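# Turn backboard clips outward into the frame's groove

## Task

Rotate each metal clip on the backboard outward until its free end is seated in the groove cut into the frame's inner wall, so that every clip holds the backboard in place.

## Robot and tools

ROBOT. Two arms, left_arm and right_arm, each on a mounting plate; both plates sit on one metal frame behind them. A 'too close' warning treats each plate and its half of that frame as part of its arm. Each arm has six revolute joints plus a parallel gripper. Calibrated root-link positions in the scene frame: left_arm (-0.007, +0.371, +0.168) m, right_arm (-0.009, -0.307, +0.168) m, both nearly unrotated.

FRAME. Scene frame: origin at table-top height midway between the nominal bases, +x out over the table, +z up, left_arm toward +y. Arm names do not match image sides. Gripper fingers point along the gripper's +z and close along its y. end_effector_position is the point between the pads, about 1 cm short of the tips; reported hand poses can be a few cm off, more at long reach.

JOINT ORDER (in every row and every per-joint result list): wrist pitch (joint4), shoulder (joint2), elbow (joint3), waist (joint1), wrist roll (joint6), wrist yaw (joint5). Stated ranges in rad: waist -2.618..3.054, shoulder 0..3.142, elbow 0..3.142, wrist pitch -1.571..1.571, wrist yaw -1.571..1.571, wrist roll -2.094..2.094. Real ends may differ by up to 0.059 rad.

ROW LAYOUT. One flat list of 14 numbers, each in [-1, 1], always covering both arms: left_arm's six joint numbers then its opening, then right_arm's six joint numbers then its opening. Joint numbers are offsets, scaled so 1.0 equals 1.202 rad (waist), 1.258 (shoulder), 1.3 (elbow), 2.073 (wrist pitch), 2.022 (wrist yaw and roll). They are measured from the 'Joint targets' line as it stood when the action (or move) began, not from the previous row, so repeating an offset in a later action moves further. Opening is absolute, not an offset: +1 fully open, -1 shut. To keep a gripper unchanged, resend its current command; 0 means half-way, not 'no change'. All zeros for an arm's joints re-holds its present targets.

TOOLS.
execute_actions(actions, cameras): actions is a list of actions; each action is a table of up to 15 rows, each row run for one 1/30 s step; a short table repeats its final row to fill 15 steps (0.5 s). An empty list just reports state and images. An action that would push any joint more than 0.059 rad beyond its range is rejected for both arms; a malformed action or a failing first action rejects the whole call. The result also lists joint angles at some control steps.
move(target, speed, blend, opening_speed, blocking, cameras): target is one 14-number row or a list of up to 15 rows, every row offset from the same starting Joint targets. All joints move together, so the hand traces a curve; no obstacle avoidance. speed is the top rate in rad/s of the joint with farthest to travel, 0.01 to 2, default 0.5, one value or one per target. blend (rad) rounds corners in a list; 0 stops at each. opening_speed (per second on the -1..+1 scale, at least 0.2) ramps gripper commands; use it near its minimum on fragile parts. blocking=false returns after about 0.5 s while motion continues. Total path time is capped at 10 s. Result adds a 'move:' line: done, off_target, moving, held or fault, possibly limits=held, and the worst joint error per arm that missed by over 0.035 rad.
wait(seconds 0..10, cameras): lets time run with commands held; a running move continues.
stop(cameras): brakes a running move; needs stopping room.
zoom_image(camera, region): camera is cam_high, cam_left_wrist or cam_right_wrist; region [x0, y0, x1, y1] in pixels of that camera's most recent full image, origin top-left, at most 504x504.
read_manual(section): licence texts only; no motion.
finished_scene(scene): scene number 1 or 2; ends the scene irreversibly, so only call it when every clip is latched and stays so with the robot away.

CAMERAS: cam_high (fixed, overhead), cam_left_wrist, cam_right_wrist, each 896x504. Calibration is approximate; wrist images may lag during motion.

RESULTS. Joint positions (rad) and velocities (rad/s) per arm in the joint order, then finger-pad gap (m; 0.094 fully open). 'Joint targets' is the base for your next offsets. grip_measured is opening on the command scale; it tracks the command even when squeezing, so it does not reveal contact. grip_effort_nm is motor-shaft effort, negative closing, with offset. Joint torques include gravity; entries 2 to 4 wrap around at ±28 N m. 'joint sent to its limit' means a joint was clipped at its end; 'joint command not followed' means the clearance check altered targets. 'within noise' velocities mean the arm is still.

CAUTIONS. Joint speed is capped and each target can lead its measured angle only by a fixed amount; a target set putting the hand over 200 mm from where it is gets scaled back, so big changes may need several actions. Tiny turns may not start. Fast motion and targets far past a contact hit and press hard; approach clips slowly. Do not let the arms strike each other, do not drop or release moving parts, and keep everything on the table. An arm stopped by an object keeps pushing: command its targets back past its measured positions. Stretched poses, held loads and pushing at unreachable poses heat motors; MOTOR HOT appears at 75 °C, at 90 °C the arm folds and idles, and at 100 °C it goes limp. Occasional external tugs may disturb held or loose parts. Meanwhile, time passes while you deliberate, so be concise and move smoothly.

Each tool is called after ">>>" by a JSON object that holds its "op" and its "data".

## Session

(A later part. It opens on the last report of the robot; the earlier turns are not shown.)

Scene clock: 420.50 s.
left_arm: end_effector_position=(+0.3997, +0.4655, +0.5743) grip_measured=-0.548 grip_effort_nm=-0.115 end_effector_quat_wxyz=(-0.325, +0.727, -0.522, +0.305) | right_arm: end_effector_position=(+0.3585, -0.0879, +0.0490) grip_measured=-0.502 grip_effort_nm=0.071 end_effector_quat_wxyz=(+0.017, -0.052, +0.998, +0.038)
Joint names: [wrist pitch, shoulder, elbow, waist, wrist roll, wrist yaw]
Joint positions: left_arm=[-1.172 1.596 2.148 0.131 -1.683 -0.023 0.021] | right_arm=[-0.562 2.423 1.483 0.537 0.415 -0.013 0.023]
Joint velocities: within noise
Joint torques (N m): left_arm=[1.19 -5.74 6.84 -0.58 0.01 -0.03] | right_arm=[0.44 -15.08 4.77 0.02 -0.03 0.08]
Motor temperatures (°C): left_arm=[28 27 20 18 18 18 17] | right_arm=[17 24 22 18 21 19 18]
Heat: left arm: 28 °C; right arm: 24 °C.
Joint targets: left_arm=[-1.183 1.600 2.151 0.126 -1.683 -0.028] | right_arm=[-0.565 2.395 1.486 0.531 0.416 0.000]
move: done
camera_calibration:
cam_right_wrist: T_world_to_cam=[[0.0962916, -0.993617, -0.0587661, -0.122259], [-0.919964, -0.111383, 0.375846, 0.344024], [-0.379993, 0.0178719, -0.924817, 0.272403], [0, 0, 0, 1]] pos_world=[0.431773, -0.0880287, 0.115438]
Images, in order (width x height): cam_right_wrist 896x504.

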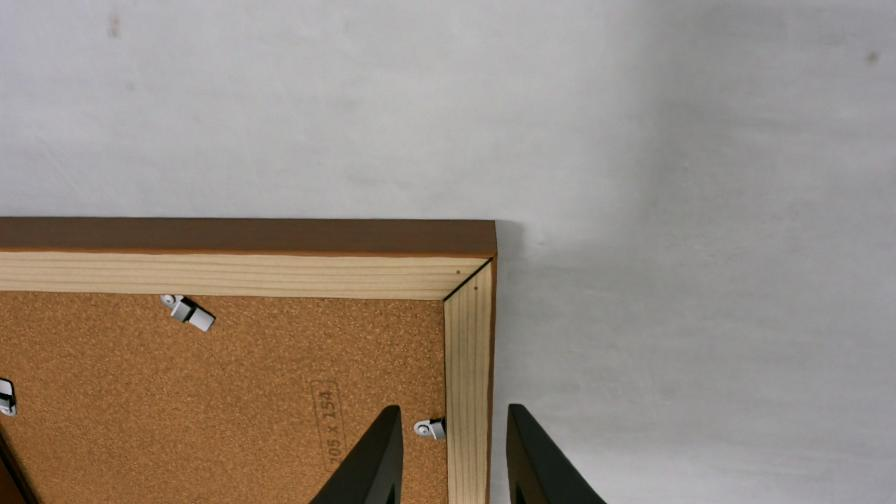

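>>> {"op": "zoom_image", "data": {"camera": "cam_right_wrist", "region": [400, 400, 460, 460]}}

Scaled by 8.400.

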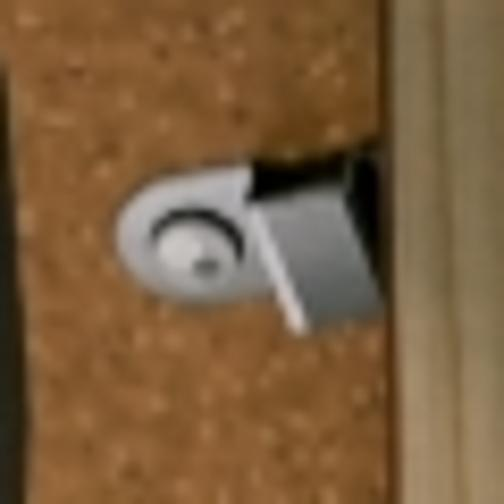

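>>> {"op": "move", "data": {"target": [[0,0,0,0,0,0,-0.55,0,-0.12,0,0,0,0,-0.50],[0,0,0,0,0,0,-0.55,-0.2733,0.1933,0.5467,0.274,0.154,0,-0.08]], "speed": 0.5, "blend": 0.05, "opening_speed": 0.5, "cameras": ["cam_right_wrist"]}}

Scene clock: 461.03 s.
left_arm: end_effector_position=(+0.3997, +0.4655, +0.5743) grip_measured=-0.548 grip_effort_nm=-0.120 end_effector_quat_wxyz=(-0.325, +0.727, -0.522, +0.305) | right_arm: end_effector_position=(+0.3157, +0.0634, +0.1184) grip_measured=-0.082 grip_effort_nm=0.066 end_effector_quat_wxyz=(-0.017, -0.061, +0.998, +0.016)
Joint names: [wrist pitch, shoulder, elbow, waist, wrist roll, wrist yaw]
Joint positions: left_arm=[-1.172 1.596 2.148 0.131 -1.683 -0.023 0.021] | right_arm=[-1.123 2.625 2.165 0.859 0.72 -0.008 0.043]
Joint velocities: within noise
Joint torques (N m): left_arm=[1.18 -5.71 6.91 -0.53 0.02 -0.04] | right_arm=[0.27 -13.34 7.79 0.65 0.03 0.03]
Motor temperatures (°C): left_arm=[28 27 20 18 18 18 17] | right_arm=[17 31 23 18 21 19 17]
Heat: left arm: 28 °C; right arm: 31 °C.
Joint targets: left_arm=[-1.183 1.600 2.151 0.126 -1.683 -0.028] | right_arm=[-1.132 2.638 2.197 0.860 0.727 0.000]
move: done
camera_calibration:
cam_right_wrist: T_world_to_cam=[[0.113842, -0.993345, -0.0175057, 0.0259036], [-0.890643, -0.109848, 0.441235, 0.278363], [-0.440221, -0.0346399, -0.897221, 0.336764], [0, 0, 0, 1]] pos_world=[0.393224, 0.0679743, 0.179782]
Images, in order (width x height): cam_right_wrist 896x504.

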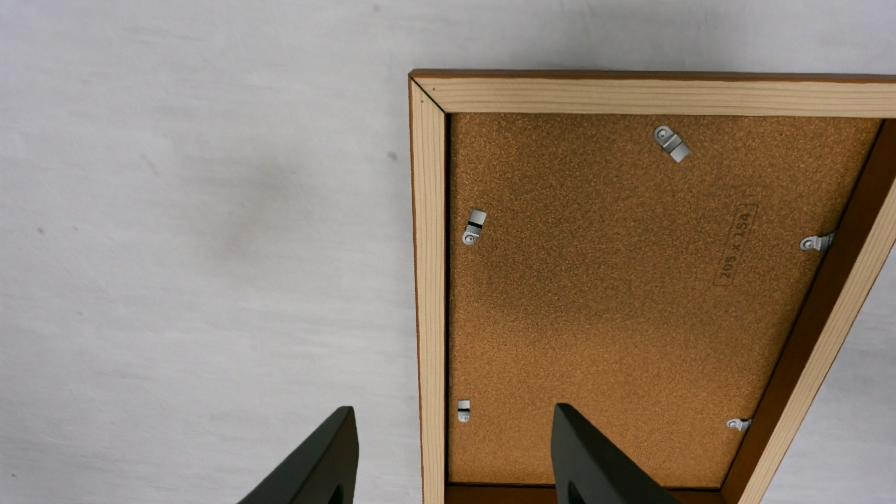

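>>> {"op": "move", "data": {"target": [0,0,0,0,0,0,-0.55,0.0755,0.0745,-0.040,0,0,0,-0.08], "speed": 0.2, "cameras": ["cam_right_wrist"]}}

Scene clock: 470.70 s.
left_arm: end_effector_position=(+0.3997, +0.4655, +0.5743) grip_measured=-0.548 grip_effort_nm=-0.120 end_effector_quat_wxyz=(-0.325, +0.727, -0.522, +0.305) | right_arm: end_effector_position=(+0.3229, +0.0742, +0.0702) grip_measured=-0.082 grip_effort_nm=0.066 end_effector_quat_wxyz=(-0.006, -0.061, +0.998, +0.027)
Joint names: [wrist pitch, shoulder, elbow, waist, wrist roll, wrist yaw]
Joint positions: left_arm=[-1.172 1.596 2.148 0.131 -1.683 -0.023 0.021] | right_arm=[-0.985 2.722 2.156 0.859 0.721 -0.008 0.043]
Joint velocities: within noise
Joint torques (N m): left_arm=[1.17 -5.81 6.74 -0.66 0 0] | right_arm=[0.51 -13.98 4.52 0.7 0.04 0.05]
Motor temperatures (°C): left_arm=[28 27 20 18 18 18 17] | right_arm=[17 30 23 18 21 19 17]
Heat: left arm: 28 °C; right arm: 30 °C.
Joint targets: left_arm=[-1.183 1.600 2.151 0.126 -1.683 -0.028] | right_arm=[-0.975 2.732 2.145 0.860 0.727 0.000]
move: done
camera_calibration:
cam_right_wrist: T_world_to_cam=[[0.112828, -0.992856, -0.0388204, 0.0367806], [-0.899992, -0.118675, 0.41944, 0.312378], [-0.421051, -0.0123866, -0.906953, 0.289875], [0, 0, 0, 1]] pos_world=[0.39904, 0.0771798, 0.133307]
Images, in order (width x height): cam_right_wrist 896x504.

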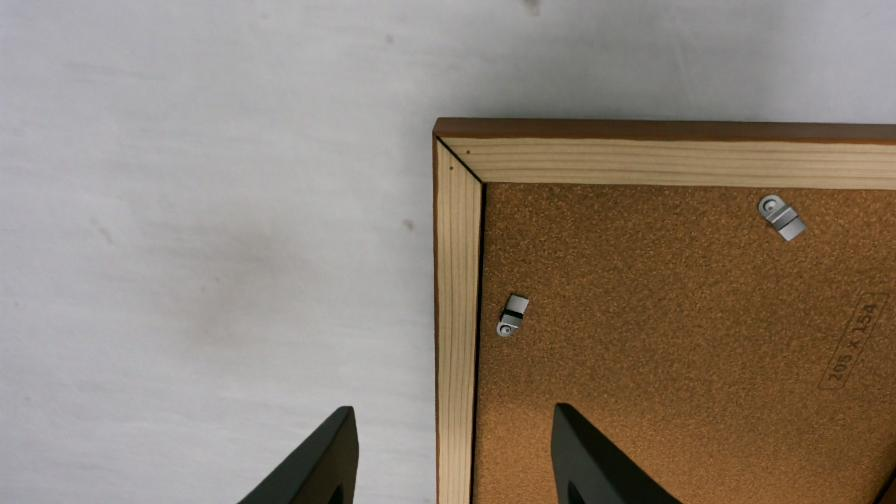

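>>> {"op": "move", "data": {"target": [0,0,0,0,0,0,-0.55,0.019,0.042,0.0104,-0.0104,-0.0035,0,-0.08], "speed": 0.15, "cameras": ["cam_right_wrist"]}}

Scene clock: 481.30 s.
left_arm: end_effector_position=(+0.3997, +0.4655, +0.5743) grip_measured=-0.548 grip_effort_nm=-0.125 end_effector_quat_wxyz=(-0.325, +0.727, -0.522, +0.305) | right_arm: end_effector_position=(+0.3225, +0.0713, +0.0442) grip_measured=-0.082 grip_effort_nm=0.061 end_effector_quat_wxyz=(-0.011, -0.058, +0.998, +0.022)
Joint names: [wrist pitch, shoulder, elbow, waist, wrist roll, wrist yaw]
Joint positions: left_arm=[-1.172 1.596 2.148 0.131 -1.683 -0.023 0.021] | right_arm=[-0.946 2.775 2.156 0.854 0.721 -0.008 0.043]
Joint velocities: within noise
Joint torques (N m): left_arm=[1.15 -5.67 6.8 -0.72 0.03 -0.03] | right_arm=[0.48 -14.16 5.38 0.08 -0.05 0.04]
Motor temperatures (°C): left_arm=[28 27 20 18 18 18 17] | right_arm=[17 29 23 18 21 19 17]
Heat: left arm: 28 °C; right arm: 29 °C.
Joint targets: left_arm=[-1.183 1.600 2.151 0.126 -1.683 -0.028] | right_arm=[-0.936 2.785 2.159 0.848 0.720 0.000]
move: done
camera_calibration:
cam_right_wrist: T_world_to_cam=[[0.107745, -0.993746, -0.0293251, 0.0341432], [-0.89647, -0.109866, 0.429268, 0.320361], [-0.429805, -0.0199624, -0.902701, 0.269257], [0, 0, 0, 1]] pos_world=[0.399243, 0.0745014, 0.106539]
Images, in order (width x height): cam_right_wrist 896x504.

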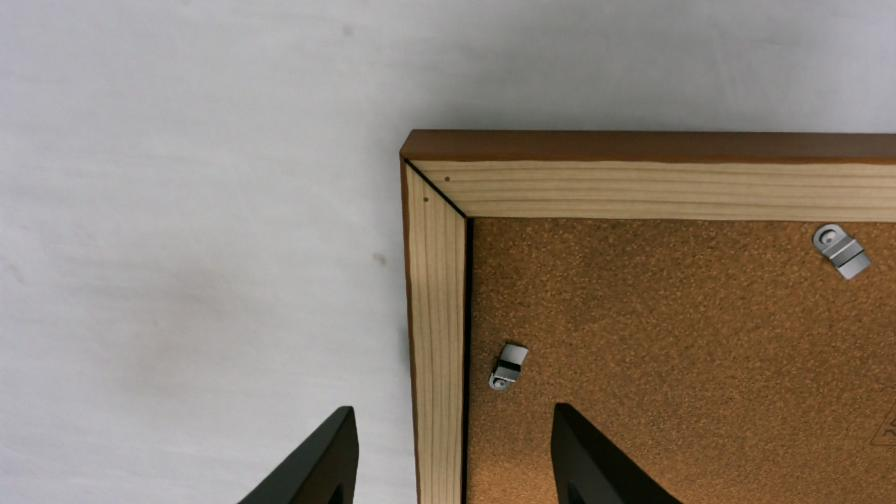

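>>> {"op": "move", "data": {"target": [0,0,0,0,0,0,-0.55,0.019,0.0415,0.0104,-0.003,-0.001,0,-0.08], "speed": 0.15, "cameras": ["cam_right_wrist"]}}

Scene clock: 486.27 s.
left_arm: end_effector_position=(+0.3997, +0.4655, +0.5743) grip_measured=-0.548 grip_effort_nm=-0.120 end_effector_quat_wxyz=(-0.325, +0.727, -0.522, +0.305) | right_arm: end_effector_position=(+0.3214, +0.0710, +0.0241) grip_measured=-0.082 grip_effort_nm=0.051 end_effector_quat_wxyz=(-0.012, -0.058, +0.998, +0.021)
Joint names: [wrist pitch, shoulder, elbow, waist, wrist roll, wrist yaw]
Joint positions: left_arm=[-1.172 1.596 2.148 0.131 -1.683 -0.023 0.021] | right_arm=[-0.907 2.817 2.156 0.854 0.721 -0.008 0.043]
Joint velocities: within noise
Joint torques (N m): left_arm=[1.2 -5.71 6.97 -0.54 0.03 -0.03] | right_arm=[0.49 -13.29 6.28 -0.27 -0.05 0.05]
Motor temperatures (°C): left_arm=[28 27 20 18 18 18 17] | right_arm=[17 29 23 18 21 19 17]
Heat: left arm: 28 °C; right arm: 29 °C.
Joint targets: left_arm=[-1.183 1.600 2.151 0.126 -1.683 -0.028] | right_arm=[-0.896 2.837 2.172 0.844 0.718 0.000]
move: done
camera_calibration:
cam_right_wrist: T_world_to_cam=[[0.107426, -0.993839, -0.0272866, 0.0334251], [-0.895615, -0.108652, 0.431357, 0.327616], [-0.431664, -0.0219007, -0.901769, 0.251288], [0, 0, 0, 1]] pos_world=[0.398299, 0.0743187, 0.0861968]
Images, in order (width x height): cam_right_wrist 896x504.

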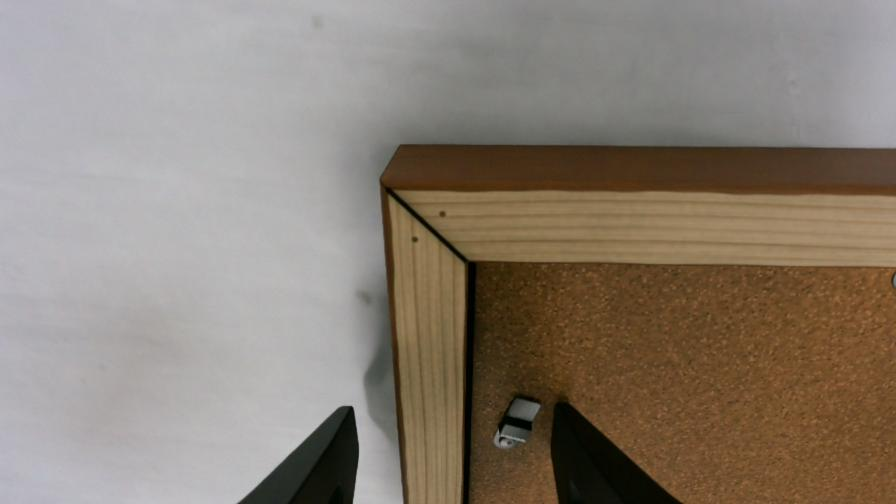

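>>> {"op": "move", "data": {"target": [[0,0,0,0,0,0,-0.55,0.003,-0.01,0,-0.012,-0.004,0,-0.08],[0,0,0,0,0,0,-0.55,0.003,0,0,-0.005,-0.004,0,-0.18],[0,0,0,0,0,0,-0.55,0.003,0.02,0,-0.005,-0.004,0,-0.18]], "speed": 0.1, "cameras": ["cam_right_wrist"]}}

Scene clock: 496.27 s.
left_arm: end_effector_position=(+0.3997, +0.4655, +0.5743) grip_measured=-0.548 grip_effort_nm=-0.125 end_effector_quat_wxyz=(-0.325, +0.727, -0.522, +0.305) | right_arm: end_effector_position=(+0.3250, +0.0669, +0.0231) grip_measured=-0.178 grip_effort_nm=-0.154 end_effector_quat_wxyz=(-0.012, -0.055, +0.998, +0.019)
Joint names: [wrist pitch, shoulder, elbow, waist, wrist roll, wrist yaw]
Joint positions: left_arm=[-1.172 1.596 2.148 0.131 -1.683 -0.023 0.021] | right_arm=[-0.908 2.819 2.156 0.844 0.718 -0.006 0.039]
Joint velocities: within noise
Joint torques (N m): left_arm=[1.17 -5.83 6.8 -0.65 0 -0.02] | right_arm=[0.55 -11.14 6.27 0.18 -0.11 0.01]
Motor temperatures (°C): left_arm=[28 27 20 18 18 18 17] | right_arm=[17 28 23 18 21 19 17]
Heat: left arm: 28 °C; right arm: 28 °C.
Joint targets: left_arm=[-1.183 1.600 2.151 0.126 -1.683 -0.028] | right_arm=[-0.890 2.862 2.172 0.838 0.710 0.000]
move: off_target (right_arm); right_arm: the shoulder is farthest, 0.043 rad from its target
camera_calibration:
cam_right_wrist: T_world_to_cam=[[0.100669, -0.994639, -0.0236504, 0.0311376], [-0.896425, -0.10099, 0.431536, 0.33057], [-0.431611, -0.0222416, -0.901786, 0.251906], [0, 0, 0, 1]] pos_world=[0.401922, 0.0699577, 0.0852491]
Images, in order (width x height): cam_right_wrist 896x504.

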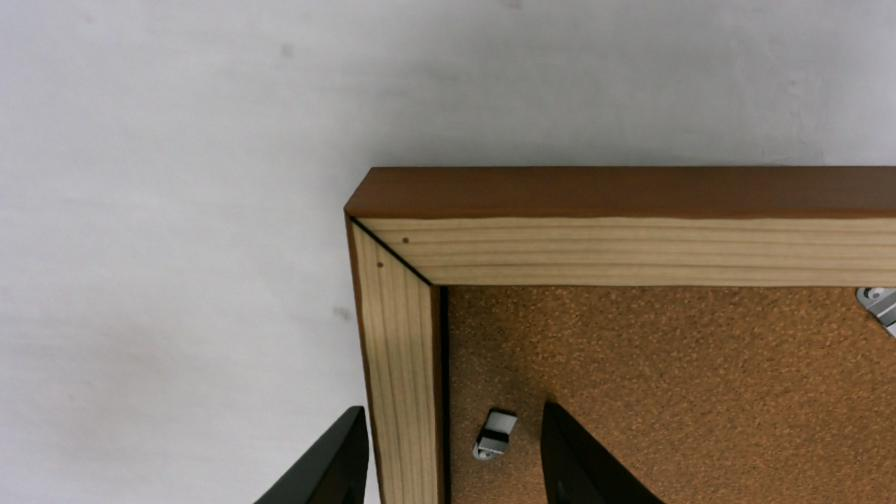

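>>> {"op": "move", "data": {"target": [[0,0,0,0,0,0,-0.55,0.006,-0.02,0,0.004,0,0,-0.18],[0,0,0,0,0,0,-0.55,0.006,0.008,0,0.004,0,0,-0.22]], "speed": 0.1, "cameras": ["cam_right_wrist"]}}

Scene clock: 503.50 s.
left_arm: end_effector_position=(+0.3997, +0.4655, +0.5743) grip_measured=-0.548 grip_effort_nm=-0.125 end_effector_quat_wxyz=(-0.325, +0.727, -0.522, +0.305) | right_arm: end_effector_position=(+0.3251, +0.0662, +0.0226) grip_measured=-0.218 grip_effort_nm=-0.154 end_effector_quat_wxyz=(-0.012, -0.055, +0.998, +0.017)
Joint names: [wrist pitch, shoulder, elbow, waist, wrist roll, wrist yaw]
Joint positions: left_arm=[-1.172 1.596 2.148 0.131 -1.683 -0.023 0.021] | right_arm=[-0.912 2.822 2.16 0.844 0.718 -0.002 0.037]
Joint velocities: within noise
Joint torques (N m): left_arm=[1.19 -5.71 6.9 -0.65 0 -0.04] | right_arm=[0.74 -10.48 5.9 0.55 -0.11 -0.02]
Motor temperatures (°C): left_arm=[29 27 20 18 18 18 17] | right_arm=[17 27 23 18 21 19 17]
Heat: left arm: 29 °C; right arm: 27 °C.
Joint targets: left_arm=[-1.183 1.600 2.151 0.126 -1.683 -0.028] | right_arm=[-0.877 2.872 2.172 0.843 0.710 0.000]
move: off_target (right_arm); target 2's new numbers were sent with right_arm's shoulder 0.050 rad from that target; right_arm: the shoulder is farthest, 0.050 rad from its target
camera_calibration:
cam_right_wrist: T_world_to_cam=[[0.10078, -0.994731, -0.0188058, 0.030227], [-0.896502, -0.0989923, 0.431839, 0.33071], [-0.431425, -0.0266613, -0.901755, 0.251692], [0, 0, 0, 1]] pos_world=[0.402022, 0.0695159, 0.0847196]
Images, in order (width x height): cam_right_wrist 896x504.

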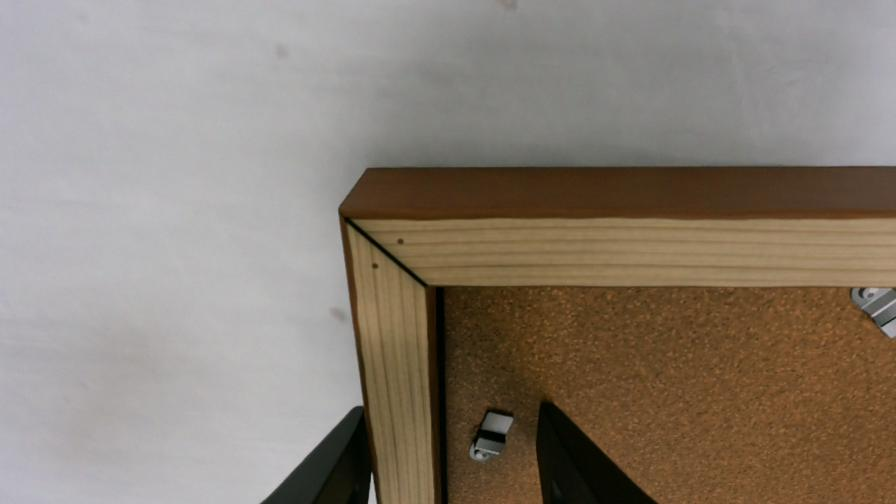

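>>> {"op": "move", "data": {"target": [[0,0,0,0,0,0,-0.55,0.001,-0.045,0,0.012,0.004,0,-0.18],[0,0,0,0,0,0,-0.55,0.001,0,0,0.006,0.004,0,-0.20],[0,0,0,0,0,0,-0.55,0.001,0.018,0,0.006,0.004,0,-0.20]], "speed": 0.1, "cameras": ["cam_right_wrist"]}}

>>> {"op": "zoom_image", "data": {"camera": "cam_right_wrist", "region": [340, 360, 580, 504]}}

Scene clock: 514.13 s.
left_arm: end_effector_position=(+0.3997, +0.4655, +0.5743) grip_measured=-0.548 grip_effort_nm=-0.115 end_effector_quat_wxyz=(-0.325, +0.727, -0.522, +0.305) | right_arm: end_effector_position=(+0.3248, +0.0663, +0.0217) grip_measured=-0.198 grip_effort_nm=-0.159 end_effector_quat_wxyz=(-0.012, -0.056, +0.998, +0.014)
Joint names: [wrist pitch, shoulder, elbow, waist, wrist roll, wrist yaw]
Joint positions: left_arm=[-1.172 1.596 2.148 0.131 -1.683 -0.023 0.021] | right_arm=[-0.92 2.829 2.171 0.846 0.718 0.002 0.038]
Joint velocities: within noise
Joint torques (N m): left_arm=[1.17 -5.71 6.6 -0.58 0.01 -0.05] | right_arm=[0.83 -9.1 5.24 1.05 -0.03 -0.06]
Motor temperatures (°C): left_arm=[29 27 20 18 18 18 17] | right_arm=[17 27 24 18 21 19 17]
Heat: left arm: 29 °C; right arm: 27 °C.
Joint targets: left_arm=[-1.183 1.600 2.151 0.126 -1.683 -0.028] | right_arm=[-0.875 2.895 2.172 0.850 0.718 0.000]
move: off_target (right_arm); target 2's new numbers were sent with right_arm's shoulder 0.050 rad from that target; right_arm: the shoulder is farthest, 0.066 rad from its target
camera_calibration:
cam_right_wrist: T_world_to_cam=[[0.102824, -0.994612, -0.0132063, 0.0295678], [-0.896315, -0.0984027, 0.432361, 0.330728], [-0.431331, -0.0326201, -0.901604, 0.251097], [0, 0, 0, 1]] pos_world=[0.401703, 0.0701438, 0.083786]
Images, in order (width x height): cam_right_wrist 896x504.

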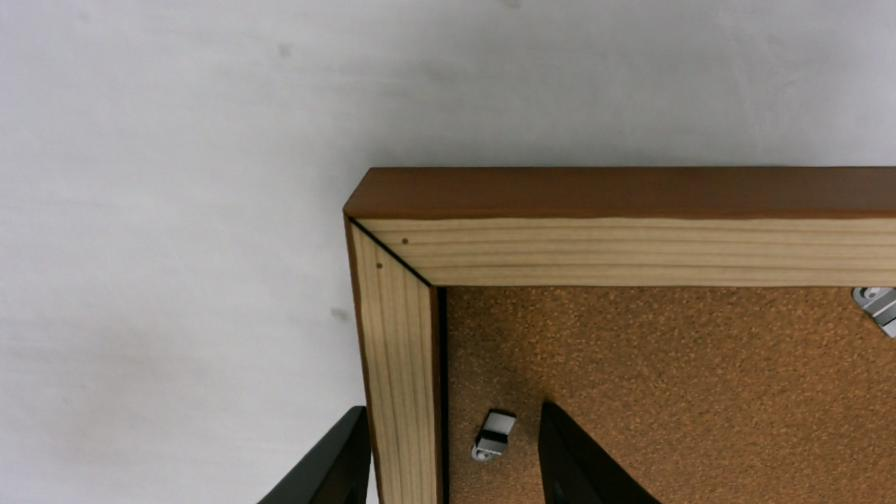

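Scaled by 2.100.

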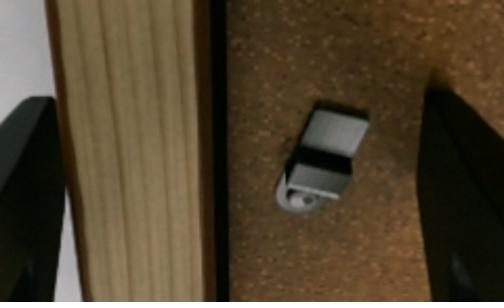

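>>> {"op": "move", "data": {"target": [[0,0,0,0,0,0,-0.55,0.002,0,0,0.003,0.001,0,-0.26],[0,0,0,0,0,0,-0.55,0.004,0,0,0.006,0.003,0,-0.32],[0,0,0,0,0,0,-0.55,0.006,0,0,0.009,0.005,0,-0.38]], "speed": 0.05, "opening_speed": 0.2, "cameras": ["cam_right_wrist"]}}

>>> {"op": "zoom_image", "data": {"camera": "cam_right_wrist", "region": [340, 360, 580, 504]}}

Scene clock: 524.47 s.
left_arm: end_effector_position=(+0.3997, +0.4655, +0.5743) grip_measured=-0.548 grip_effort_nm=-0.125 end_effector_quat_wxyz=(-0.325, +0.727, -0.522, +0.305) | right_arm: end_effector_position=(+0.3246, +0.0672, +0.0216) grip_measured=-0.377 grip_effort_nm=-0.188 end_effector_quat_wxyz=(-0.008, -0.055, +0.998, +0.011)
Joint names: [wrist pitch, shoulder, elbow, waist, wrist roll, wrist yaw]
Joint positions: left_arm=[-1.172 1.596 2.148 0.131 -1.683 -0.023 0.021] | right_arm=[-0.917 2.829 2.171 0.851 0.723 0.011 0.029]
Joint velocities: within noise
Joint torques (N m): left_arm=[1.19 -5.81 6.86 -0.49 -0.04 -0.03] | right_arm=[0.95 -9.1 5.23 1.61 0.02 -0.15]
Motor temperatures (°C): left_arm=[29 27 20 18 18 18 17] | right_arm=[17 26 23 18 21 19 17]
Heat: left arm: 29 °C; right arm: 26 °C.
Joint targets: left_arm=[-1.183 1.600 2.151 0.126 -1.683 -0.028] | right_arm=[-0.863 2.895 2.172 0.861 0.728 0.000]
move: off_target (right_arm); target 2's new numbers were sent with right_arm's shoulder 0.066 rad from that target; target 3's new numbers were sent with right_arm's shoulder 0.066 rad from that target; right_arm: the shoulder is farthest, 0.066 rad from its target
camera_calibration:
cam_right_wrist: T_world_to_cam=[[0.102414, -0.994713, -0.00760562, 0.0305703], [-0.90006, -0.0959192, 0.425079, 0.331898], [-0.423561, -0.0366887, -0.905124, 0.248833], [0, 0, 0, 1]] pos_world=[0.400993, 0.0713734, 0.0843748]
Images, in order (width x height): cam_right_wrist 896x504.

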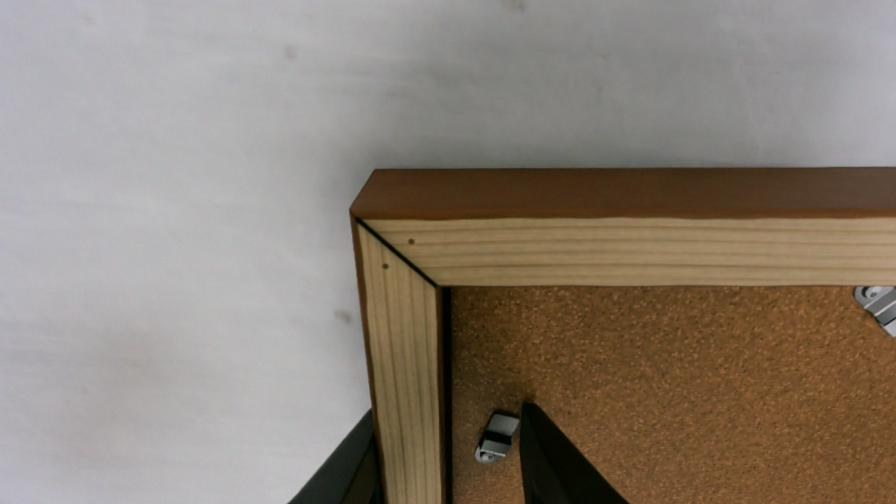

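Scaled by 2.100.

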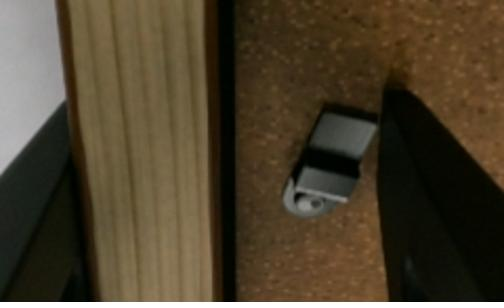

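>>> {"op": "move", "data": {"target": [[0,0,0,0,0,0,-0.55,0.001,0,0,0.003,0.001,0,-0.44],[0,0,0,0,0,0,-0.55,0.002,0,0,0.006,0.003,0,-0.50],[0,0,0,0,0,0,-0.55,0.003,0,0,0.009,0.005,0,-0.55]], "speed": 0.05, "opening_speed": 0.2, "cameras": ["cam_right_wrist"]}}

>>> {"op": "zoom_image", "data": {"camera": "cam_right_wrist", "region": [340, 360, 580, 504]}}

Scene clock: 532.33 s.
left_arm: end_effector_position=(+0.3997, +0.4655, +0.5743) grip_measured=-0.548 grip_effort_nm=-0.120 end_effector_quat_wxyz=(-0.325, +0.727, -0.522, +0.305) | right_arm: end_effector_position=(+0.3244, +0.0712, +0.0216) grip_measured=-0.546 grip_effort_nm=-0.256 end_effector_quat_wxyz=(-0.003, -0.055, +0.998, +0.014)
Joint names: [wrist pitch, shoulder, elbow, waist, wrist roll, wrist yaw]
Joint positions: left_arm=[-1.172 1.596 2.148 0.131 -1.683 -0.023 0.021] | right_arm=[-0.906 2.83 2.171 0.858 0.731 0.016 0.021]
Joint velocities: within noise
Joint torques (N m): left_arm=[1.15 -5.79 6.9 -0.62 0.05 -0.04] | right_arm=[0.91 -9.17 5.24 1.95 0.06 -0.19]
Motor temperatures (°C): left_arm=[29 27 20 18 18 18 17] | right_arm=[18 25 23 18 21 19 17]
Heat: left arm: 29 °C; right arm: 25 °C.
Joint targets: left_arm=[-1.183 1.600 2.151 0.126 -1.683 -0.028] | right_arm=[-0.857 2.895 2.172 0.872 0.738 0.000]
move: off_target (right_arm); target 2's new numbers were sent with right_arm's shoulder 0.066 rad from that target; target 3's new numbers were sent with right_arm's shoulder 0.066 rad from that target; right_arm: the shoulder is farthest, 0.065 rad from its target
camera_calibration:
cam_right_wrist: T_world_to_cam=[[0.101663, -0.99475, -0.0116915, 0.0348465], [-0.904699, -0.0973348, 0.414784, 0.333889], [-0.413744, -0.0315908, -0.909845, 0.24539], [0, 0, 0, 1]] pos_world=[0.400055, 0.0749147, 0.0851827]
Images, in order (width x height): cam_right_wrist 896x504.

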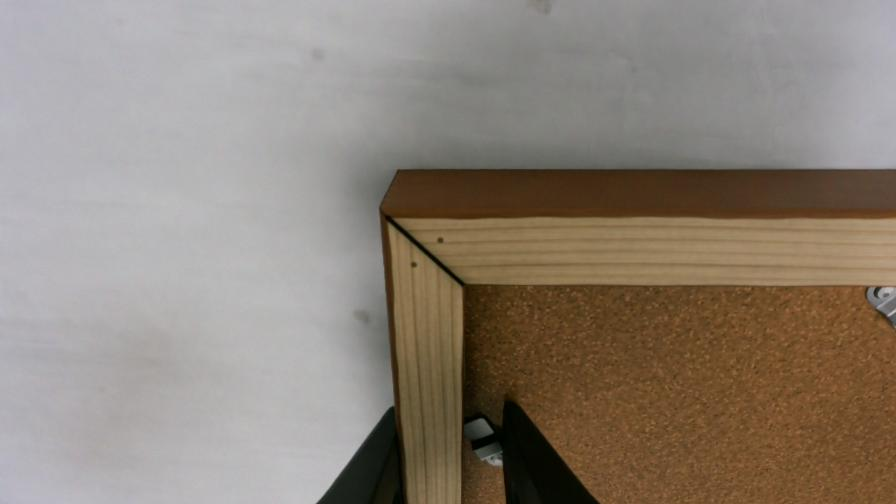

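Scaled by 2.100.

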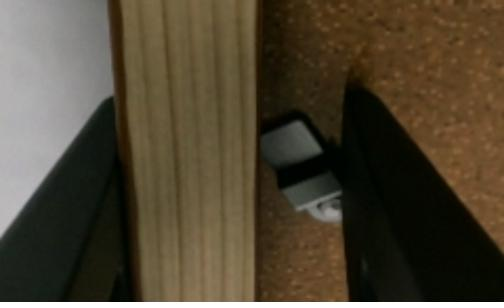

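>>> {"op": "move", "data": {"target": [[0,0,0,0,0,0,-0.55,0.001,0,0,0.003,0.001,0,-0.60],[0,0,0,0,0,0,-0.55,0.002,0,0,0.006,0.003,0,-0.65]], "speed": 0.05, "opening_speed": 0.2, "cameras": ["cam_right_wrist"]}}

>>> {"op": "zoom_image", "data": {"camera": "cam_right_wrist", "region": [340, 360, 580, 504]}}

Scene clock: 538.03 s.
left_arm: end_effector_position=(+0.3997, +0.4655, +0.5743) grip_measured=-0.548 grip_effort_nm=-0.120 end_effector_quat_wxyz=(-0.325, +0.727, -0.522, +0.305) | right_arm: end_effector_position=(+0.3240, +0.0735, +0.0217) grip_measured=-0.645 grip_effort_nm=-0.291 end_effector_quat_wxyz=(+0.001, -0.054, +0.998, +0.015)
Joint names: [wrist pitch, shoulder, elbow, waist, wrist roll, wrist yaw]
Joint positions: left_arm=[-1.172 1.596 2.148 0.131 -1.683 -0.023 0.021] | right_arm=[-0.9 2.83 2.171 0.862 0.737 0.018 0.017]
Joint velocities: within noise
Joint torques (N m): left_arm=[1.15 -5.72 6.93 -0.47 0.03 -0.05] | right_arm=[0.9 -9.22 5.22 2.25 0.02 -0.23]
Motor temperatures (°C): left_arm=[29 27 20 18 18 18 17] | right_arm=[18 25 23 18 21 19 17]
Heat: left arm: 29 °C; right arm: 25 °C.
Joint targets: left_arm=[-1.183 1.600 2.151 0.126 -1.683 -0.028] | right_arm=[-0.853 2.895 2.172 0.879 0.745 0.000]
move: off_target (right_arm); target 2's new numbers were sent with right_arm's shoulder 0.065 rad from that target; right_arm: the shoulder is farthest, 0.065 rad from its target
camera_calibration:
cam_right_wrist: T_world_to_cam=[[0.0991761, -0.994972, -0.0139319, 0.0380972], [-0.907421, -0.0961771, 0.409068, 0.334678], [-0.408352, -0.0279277, -0.912397, 0.243455], [0, 0, 0, 1]] pos_world=[0.399331, 0.0768932, 0.0857527]
Images, in order (width x height): cam_right_wrist 896x504.

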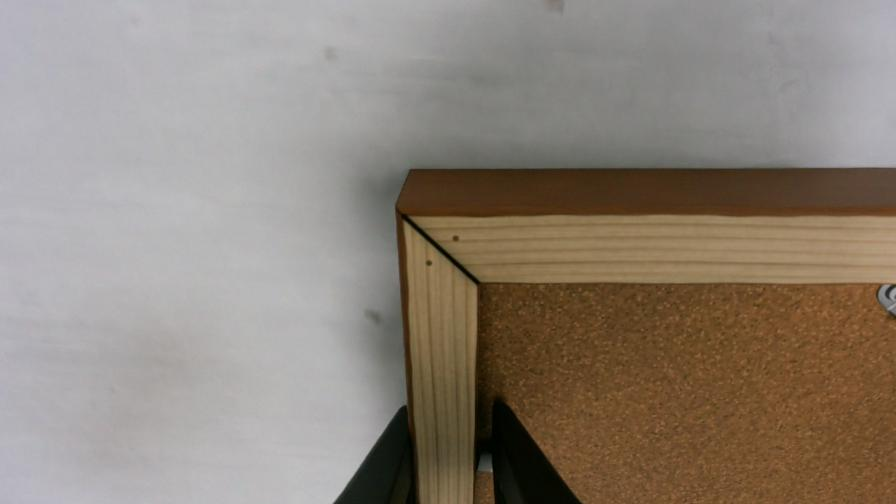

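Scaled by 2.100.

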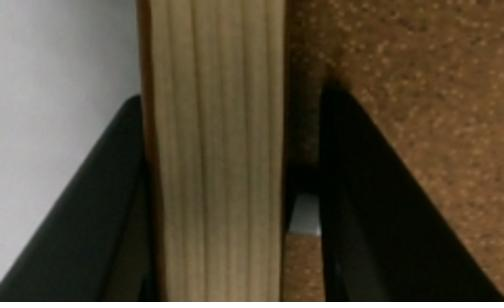

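>>> {"op": "move", "data": {"target": [[0,0,0,0,0,0,-0.55,0.001,0,0,0.003,0.001,0,-0.70]], "speed": 0.05, "opening_speed": 0.2, "cameras": ["cam_right_wrist"]}}

>>> {"op": "zoom_image", "data": {"camera": "cam_right_wrist", "region": [440, 400, 540, 500]}}

Scene clock: 543.17 s.
left_arm: end_effector_position=(+0.3997, +0.4655, +0.5743) grip_measured=-0.548 grip_effort_nm=-0.120 end_effector_quat_wxyz=(-0.325, +0.727, -0.522, +0.305) | right_arm: end_effector_position=(+0.3241, +0.0748, +0.0216) grip_measured=-0.697 grip_effort_nm=-0.188 end_effector_quat_wxyz=(+0.002, -0.054, +0.998, +0.016)
Joint names: [wrist pitch, shoulder, elbow, waist, wrist roll, wrist yaw]
Joint positions: left_arm=[-1.172 1.596 2.148 0.131 -1.683 -0.023 0.021] | right_arm=[-0.896 2.83 2.172 0.864 0.74 0.019 0.014]
Joint velocities: within noise
Joint torques (N m): left_arm=[1.21 -5.68 6.9 -0.55 0.02 -0.02] | right_arm=[0.89 -9.25 5.19 2.43 0.03 -0.22]
Motor temperatures (°C): left_arm=[29 27 20 18 18 18 17] | right_arm=[18 25 23 18 21 19 17]
Heat: left arm: 29 °C; right arm: 25 °C.
Joint targets: left_arm=[-1.183 1.600 2.151 0.126 -1.683 -0.028] | right_arm=[-0.851 2.895 2.172 0.882 0.747 0.000]
move: off_target (right_arm); right_arm: the shoulder is farthest, 0.065 rad from its target
camera_calibration:
cam_right_wrist: T_world_to_cam=[[0.098677, -0.994991, -0.0160096, 0.0395823], [-0.908732, -0.0966555, 0.406034, 0.335372], [-0.405547, -0.0255177, -0.913718, 0.242408], [0, 0, 0, 1]] pos_world=[0.399165, 0.0779852, 0.0859539]
Images, in order (width x height): cam_right_wrist 896x504.

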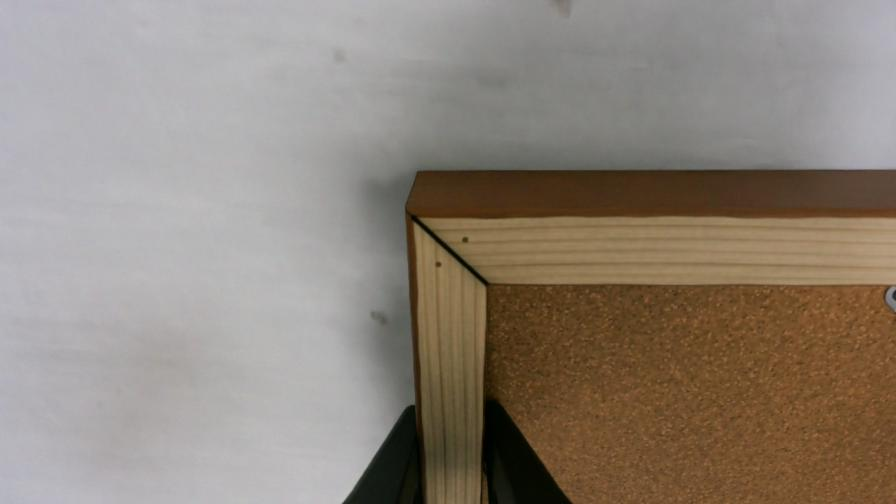

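Scaled by 5.040.

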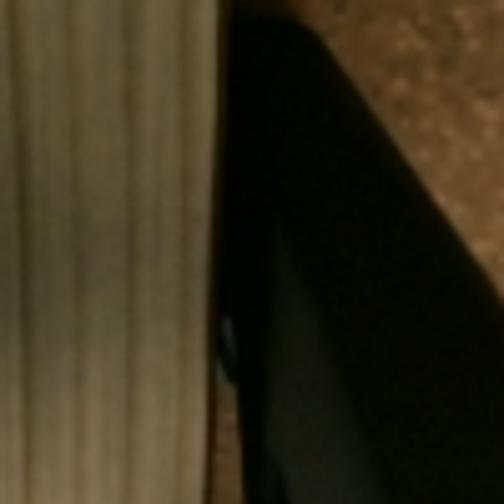

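>>> {"op": "move", "data": {"target": [[0,0,0,0,0,0,-0.55,0,0,0,-0.008,-0.002,0,-0.60],[0,0,0,0,0,0,-0.55,-0.004,-0.12,0,-0.010,-0.002,0,-0.50]], "speed": 0.2, "opening_speed": 0.4, "cameras": ["cam_right_wrist"]}}

>>> {"op": "zoom_image", "data": {"camera": "cam_right_wrist", "region": [440, 360, 560, 460]}}

Scene clock: 549.33 s.
left_arm: end_effector_position=(+0.3997, +0.4655, +0.5743) grip_measured=-0.548 grip_effort_nm=-0.120 end_effector_quat_wxyz=(-0.325, +0.727, -0.522, +0.305) | right_arm: end_effector_position=(+0.3345, +0.0907, +0.0457) grip_measured=-0.502 grip_effort_nm=0.066 end_effector_quat_wxyz=(+0.024, -0.054, +0.997, +0.047)
Joint names: [wrist pitch, shoulder, elbow, waist, wrist roll, wrist yaw]
Joint positions: left_arm=[-1.172 1.596 2.148 0.131 -1.683 -0.023 0.021] | right_arm=[-0.869 2.783 2.172 0.867 0.74 0.007 0.023]
Joint velocities: within noise
Joint torques (N m): left_arm=[1.19 -5.57 6.8 -0.43 0.03 0.02] | right_arm=[0.64 -18.89 5.37 1.02 -0.01 -0.11]
Motor temperatures (°C): left_arm=[29 27 20 18 18 18 17] | right_arm=[18 26 23 18 21 19 17]
Heat: left arm: 29 °C; right arm: 26 °C.
Joint targets: left_arm=[-1.183 1.600 2.151 0.126 -1.683 -0.028] | right_arm=[-0.859 2.744 2.172 0.871 0.743 0.000]
move: off_target (right_arm); target 2's new numbers were sent with right_arm's shoulder 0.039 rad from that target; right_arm: the shoulder is farthest, 0.039 rad from its target
camera_calibration:
cam_right_wrist: T_world_to_cam=[[0.100705, -0.992001, -0.0761053, 0.0565534], [-0.924092, -0.121607, 0.362305, 0.345997], [-0.368662, 0.0338425, -0.928947, 0.251997], [0, 0, 0, 1]] pos_world=[0.40694, 0.0896484, 0.11304]
Images, in order (width x height): cam_right_wrist 896x504.

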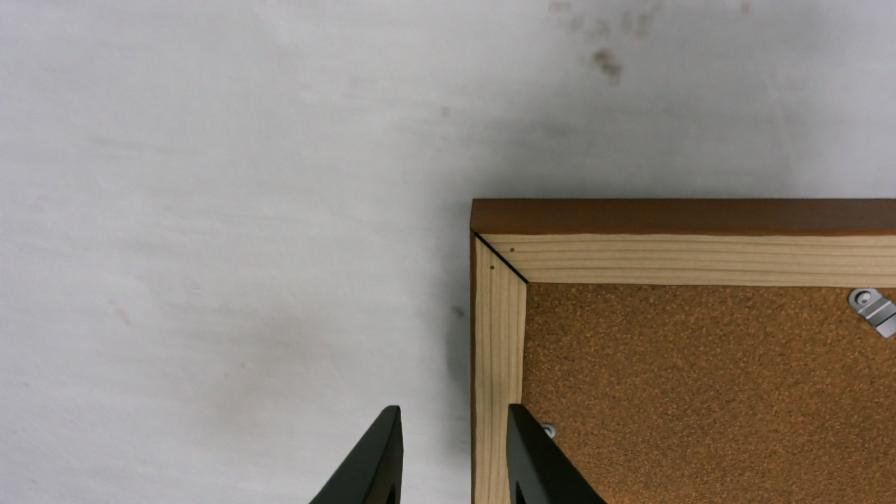

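Scaled by 4.200.

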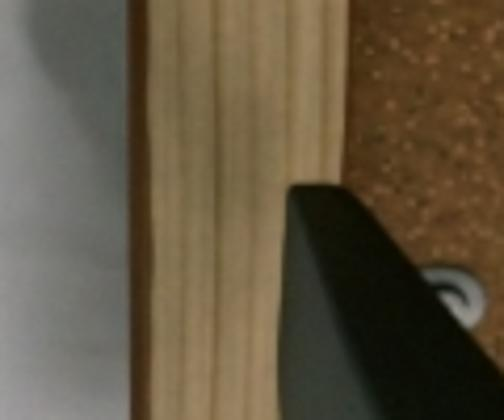

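>>> {"op": "move", "data": {"target": [0,0,0,0,0,0,-0.55,-0.02,-0.04,0,-0.03,-0.01,0,-0.3], "speed": 0.3, "opening_speed": 0.4, "cameras": ["cam_right_wrist"]}}

>>> {"op": "zoom_image", "data": {"camera": "cam_right_wrist", "region": [440, 360, 560, 460]}}

Scene clock: 553.80 s.
left_arm: end_effector_position=(+0.3997, +0.4655, +0.5743) grip_measured=-0.548 grip_effort_nm=-0.120 end_effector_quat_wxyz=(-0.325, +0.727, -0.522, +0.305) | right_arm: end_effector_position=(+0.3515, +0.0841, +0.0713) grip_measured=-0.302 grip_effort_nm=0.066 end_effector_quat_wxyz=(+0.034, -0.043, +0.997, +0.058)
Joint names: [wrist pitch, shoulder, elbow, waist, wrist roll, wrist yaw]
Joint positions: left_arm=[-1.172 1.596 2.148 0.131 -1.683 -0.023 0.021] | right_arm=[-0.891 2.73 2.172 0.836 0.731 0.004 0.033]
Joint velocities: within noise
Joint torques (N m): left_arm=[1.19 -5.64 6.86 -0.59 0.01 -0.02] | right_arm=[0.49 -18.65 5.5 0.59 -0.11 -0.08]
Motor temperatures (°C): left_arm=[29 27 20 18 18 18 17] | right_arm=[18 28 23 18 21 19 17]
Heat: left arm: 29 °C; right arm: 28 °C.
Joint targets: left_arm=[-1.183 1.600 2.151 0.126 -1.683 -0.028] | right_arm=[-0.900 2.694 2.172 0.835 0.722 0.000]
move: off_target (right_arm); right_arm: the shoulder is farthest, 0.036 rad from its target
camera_calibration:
cam_right_wrist: T_world_to_cam=[[0.0798145, -0.992062, -0.0971736, 0.0590448], [-0.933138, -0.108643, 0.342711, 0.355102], [-0.350548, 0.063323, -0.934402, 0.273786], [0, 0, 0, 1]] pos_world=[0.422621, 0.0798183, 0.139866]
Images, in order (width x height): cam_right_wrist 896x504.

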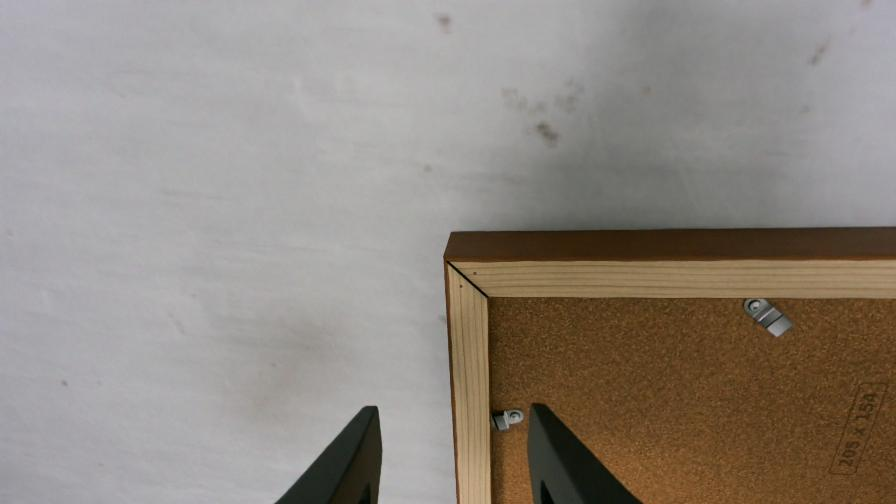

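Scaled by 4.200.

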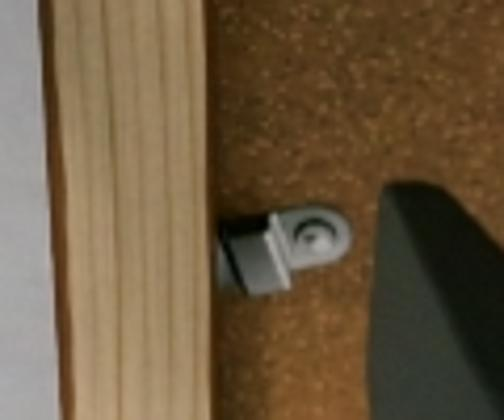

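>>> {"op": "move", "data": {"target": [[0,0,0,0,0,0,-0.55,0,-0.08,0,0,0,0,-0.3],[0,0,0,0,0,0,-0.55,0.0328,-0.224,-0.3852,0.1618,0.0863,0,-0.08]], "speed": 0.4, "blend": 0.05, "opening_speed": 0.5, "cameras": ["cam_right_wrist"]}}

Scene clock: 571.30 s.
left_arm: end_effector_position=(+0.3997, +0.4655, +0.5743) grip_measured=-0.548 grip_effort_nm=-0.110 end_effector_quat_wxyz=(-0.325, +0.727, -0.522, +0.305) | right_arm: end_effector_position=(+0.2182, +0.0610, +0.0862) grip_measured=-0.082 grip_effort_nm=0.061 end_effector_quat_wxyz=(-0.021, -0.060, +0.998, +0.001)
Joint names: [wrist pitch, shoulder, elbow, waist, wrist roll, wrist yaw]
Joint positions: left_arm=[-1.172 1.596 2.148 0.131 -1.683 -0.023 0.021] | right_arm=[-0.841 2.451 1.683 1.026 0.89 0.002 0.043]
Joint velocities: within noise
Joint torques (N m): left_arm=[1.16 -5.74 6.91 -0.55 -0.01 -0.02] | right_arm=[0.41 -16.77 4.11 0.76 0.03 -0.06]
Motor temperatures (°C): left_arm=[29 27 20 18 18 18 17] | right_arm=[17 35 23 18 21 19 17]
Heat: left arm: 29 °C; right arm: 35 °C.
Joint targets: left_arm=[-1.183 1.600 2.151 0.126 -1.683 -0.028] | right_arm=[-0.832 2.412 1.671 1.029 0.897 0.000]
move: off_target (right_arm); target 2's new numbers were sent with right_arm's shoulder 0.039 rad from that target; right_arm: the shoulder is farthest, 0.039 rad from its target
camera_calibration:
cam_right_wrist: T_world_to_cam=[[0.112695, -0.993552, 0.0124565, 0.0316834], [-0.888798, -0.0951922, 0.448305, 0.203541], [-0.444228, -0.0615929, -0.893794, 0.26706], [0, 0, 0, 1]] pos_world=[0.295972, 0.0673037, 0.147053]
Images, in order (width x height): cam_right_wrist 896x504.

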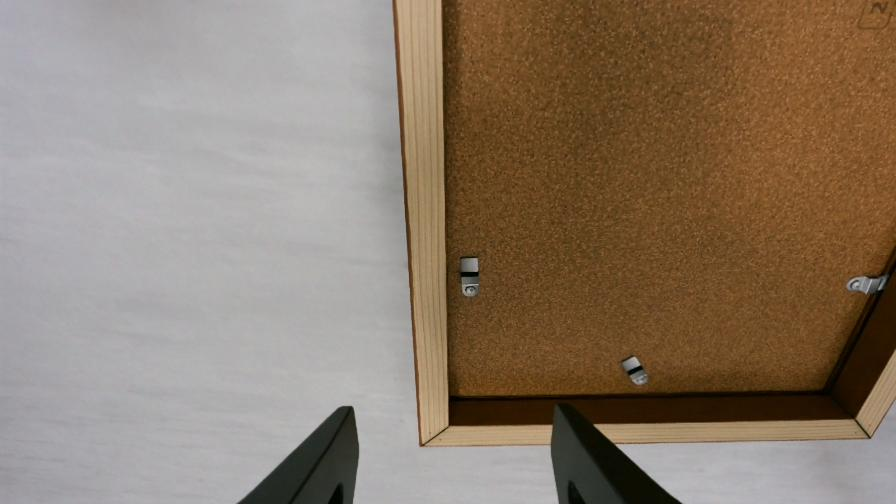

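>>> {"op": "move", "data": {"target": [0,0,0,0,0,0,-0.55,0.065,0.09,-0.009,0,-0.002,0,-0.08], "speed": 0.2, "cameras": ["cam_right_wrist"]}}

Scene clock: 579.97 s.
left_arm: end_effector_position=(+0.3997, +0.4655, +0.5743) grip_measured=-0.548 grip_effort_nm=-0.125 end_effector_quat_wxyz=(-0.325, +0.727, -0.522, +0.305) | right_arm: end_effector_position=(+0.2244, +0.0730, +0.0551) grip_measured=-0.082 grip_effort_nm=0.061 end_effector_quat_wxyz=(-0.005, -0.060, +0.998, +0.022)
Joint names: [wrist pitch, shoulder, elbow, waist, wrist roll, wrist yaw]
Joint positions: left_arm=[-1.172 1.596 2.148 0.131 -1.683 -0.023 0.021] | right_arm=[-0.707 2.518 1.669 1.026 0.89 0.002 0.043]
Joint velocities: within noise
Joint torques (N m): left_arm=[1.18 -5.75 6.87 -0.58 0.01 -0.02] | right_arm=[0.52 -12.63 4.18 0.75 0 -0.07]
Motor temperatures (°C): left_arm=[29 27 20 18 18 18 17] | right_arm=[17 34 23 18 21 19 17]
Heat: left arm: 29 °C; right arm: 34 °C.
Joint targets: left_arm=[-1.183 1.600 2.151 0.126 -1.683 -0.028] | right_arm=[-0.698 2.525 1.660 1.029 0.893 0.000]
move: done
camera_calibration:
cam_right_wrist: T_world_to_cam=[[0.110993, -0.993399, -0.0289777, 0.0459932], [-0.901218, -0.112899, 0.418401, 0.229908], [-0.418911, -0.0203245, -0.9078, 0.234793], [0, 0, 0, 1]] pos_world=[0.30045, 0.076418, 0.118284]
Images, in order (width x height): cam_right_wrist 896x504.

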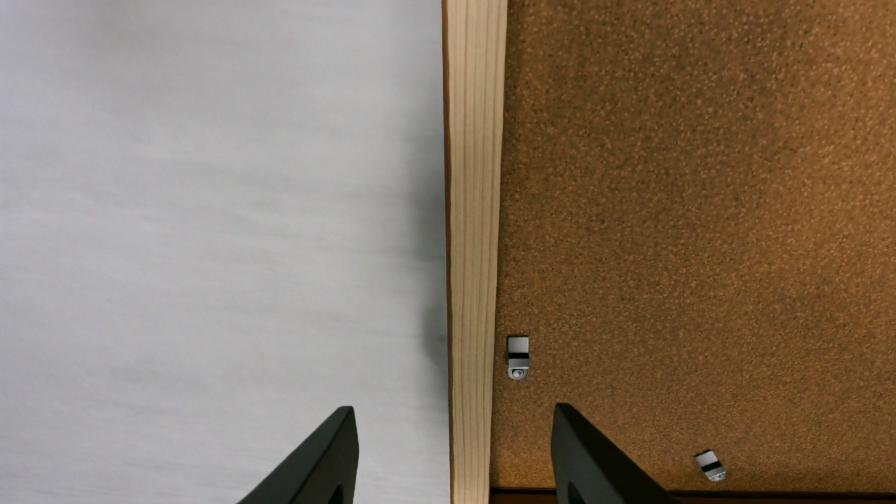

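>>> {"op": "move", "data": {"target": [0,0,0,0,0,0,-0.55,0.0397,0.0555,-0.005,0,0,0,-0.08], "speed": 0.15, "cameras": ["cam_right_wrist"]}}

Scene clock: 587.63 s.
left_arm: end_effector_position=(+0.3997, +0.4655, +0.5743) grip_measured=-0.548 grip_effort_nm=-0.129 end_effector_quat_wxyz=(-0.325, +0.727, -0.522, +0.305) | right_arm: end_effector_position=(+0.2258, +0.0771, +0.0274) grip_measured=-0.082 grip_effort_nm=0.061 end_effector_quat_wxyz=(-0.001, -0.060, +0.998, +0.029)
Joint names: [wrist pitch, shoulder, elbow, waist, wrist roll, wrist yaw]
Joint positions: left_arm=[-1.172 1.596 2.148 0.131 -1.683 -0.023 0.021] | right_arm=[-0.625 2.584 1.669 1.026 0.89 0.002 0.043]
Joint velocities: within noise
Joint torques (N m): left_arm=[1.19 -5.75 6.84 -0.7 0 -0.05] | right_arm=[0.56 -12.46 3.51 0.79 -0.01 -0.07]
Motor temperatures (°C): left_arm=[29 27 20 18 18 18 17] | right_arm=[17 33 23 18 21 19 17]
Heat: left arm: 29 °C; right arm: 33 °C.
Joint targets: left_arm=[-1.183 1.600 2.151 0.126 -1.683 -0.028] | right_arm=[-0.615 2.595 1.653 1.029 0.893 0.000]
move: done
camera_calibration:
cam_right_wrist: T_world_to_cam=[[0.110709, -0.992986, -0.0414993, 0.0494412], [-0.90481, -0.117978, 0.409145, 0.244595], [-0.411171, -0.00774706, -0.911525, 0.20774], [0, 0, 0, 1]] pos_world=[0.301255, 0.0795606, 0.0913374]
Images, in order (width x height): cam_right_wrist 896x504.

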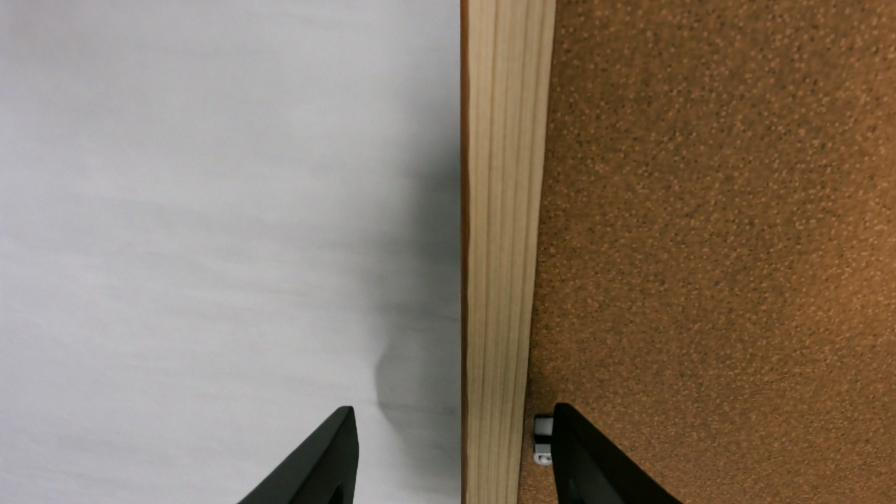

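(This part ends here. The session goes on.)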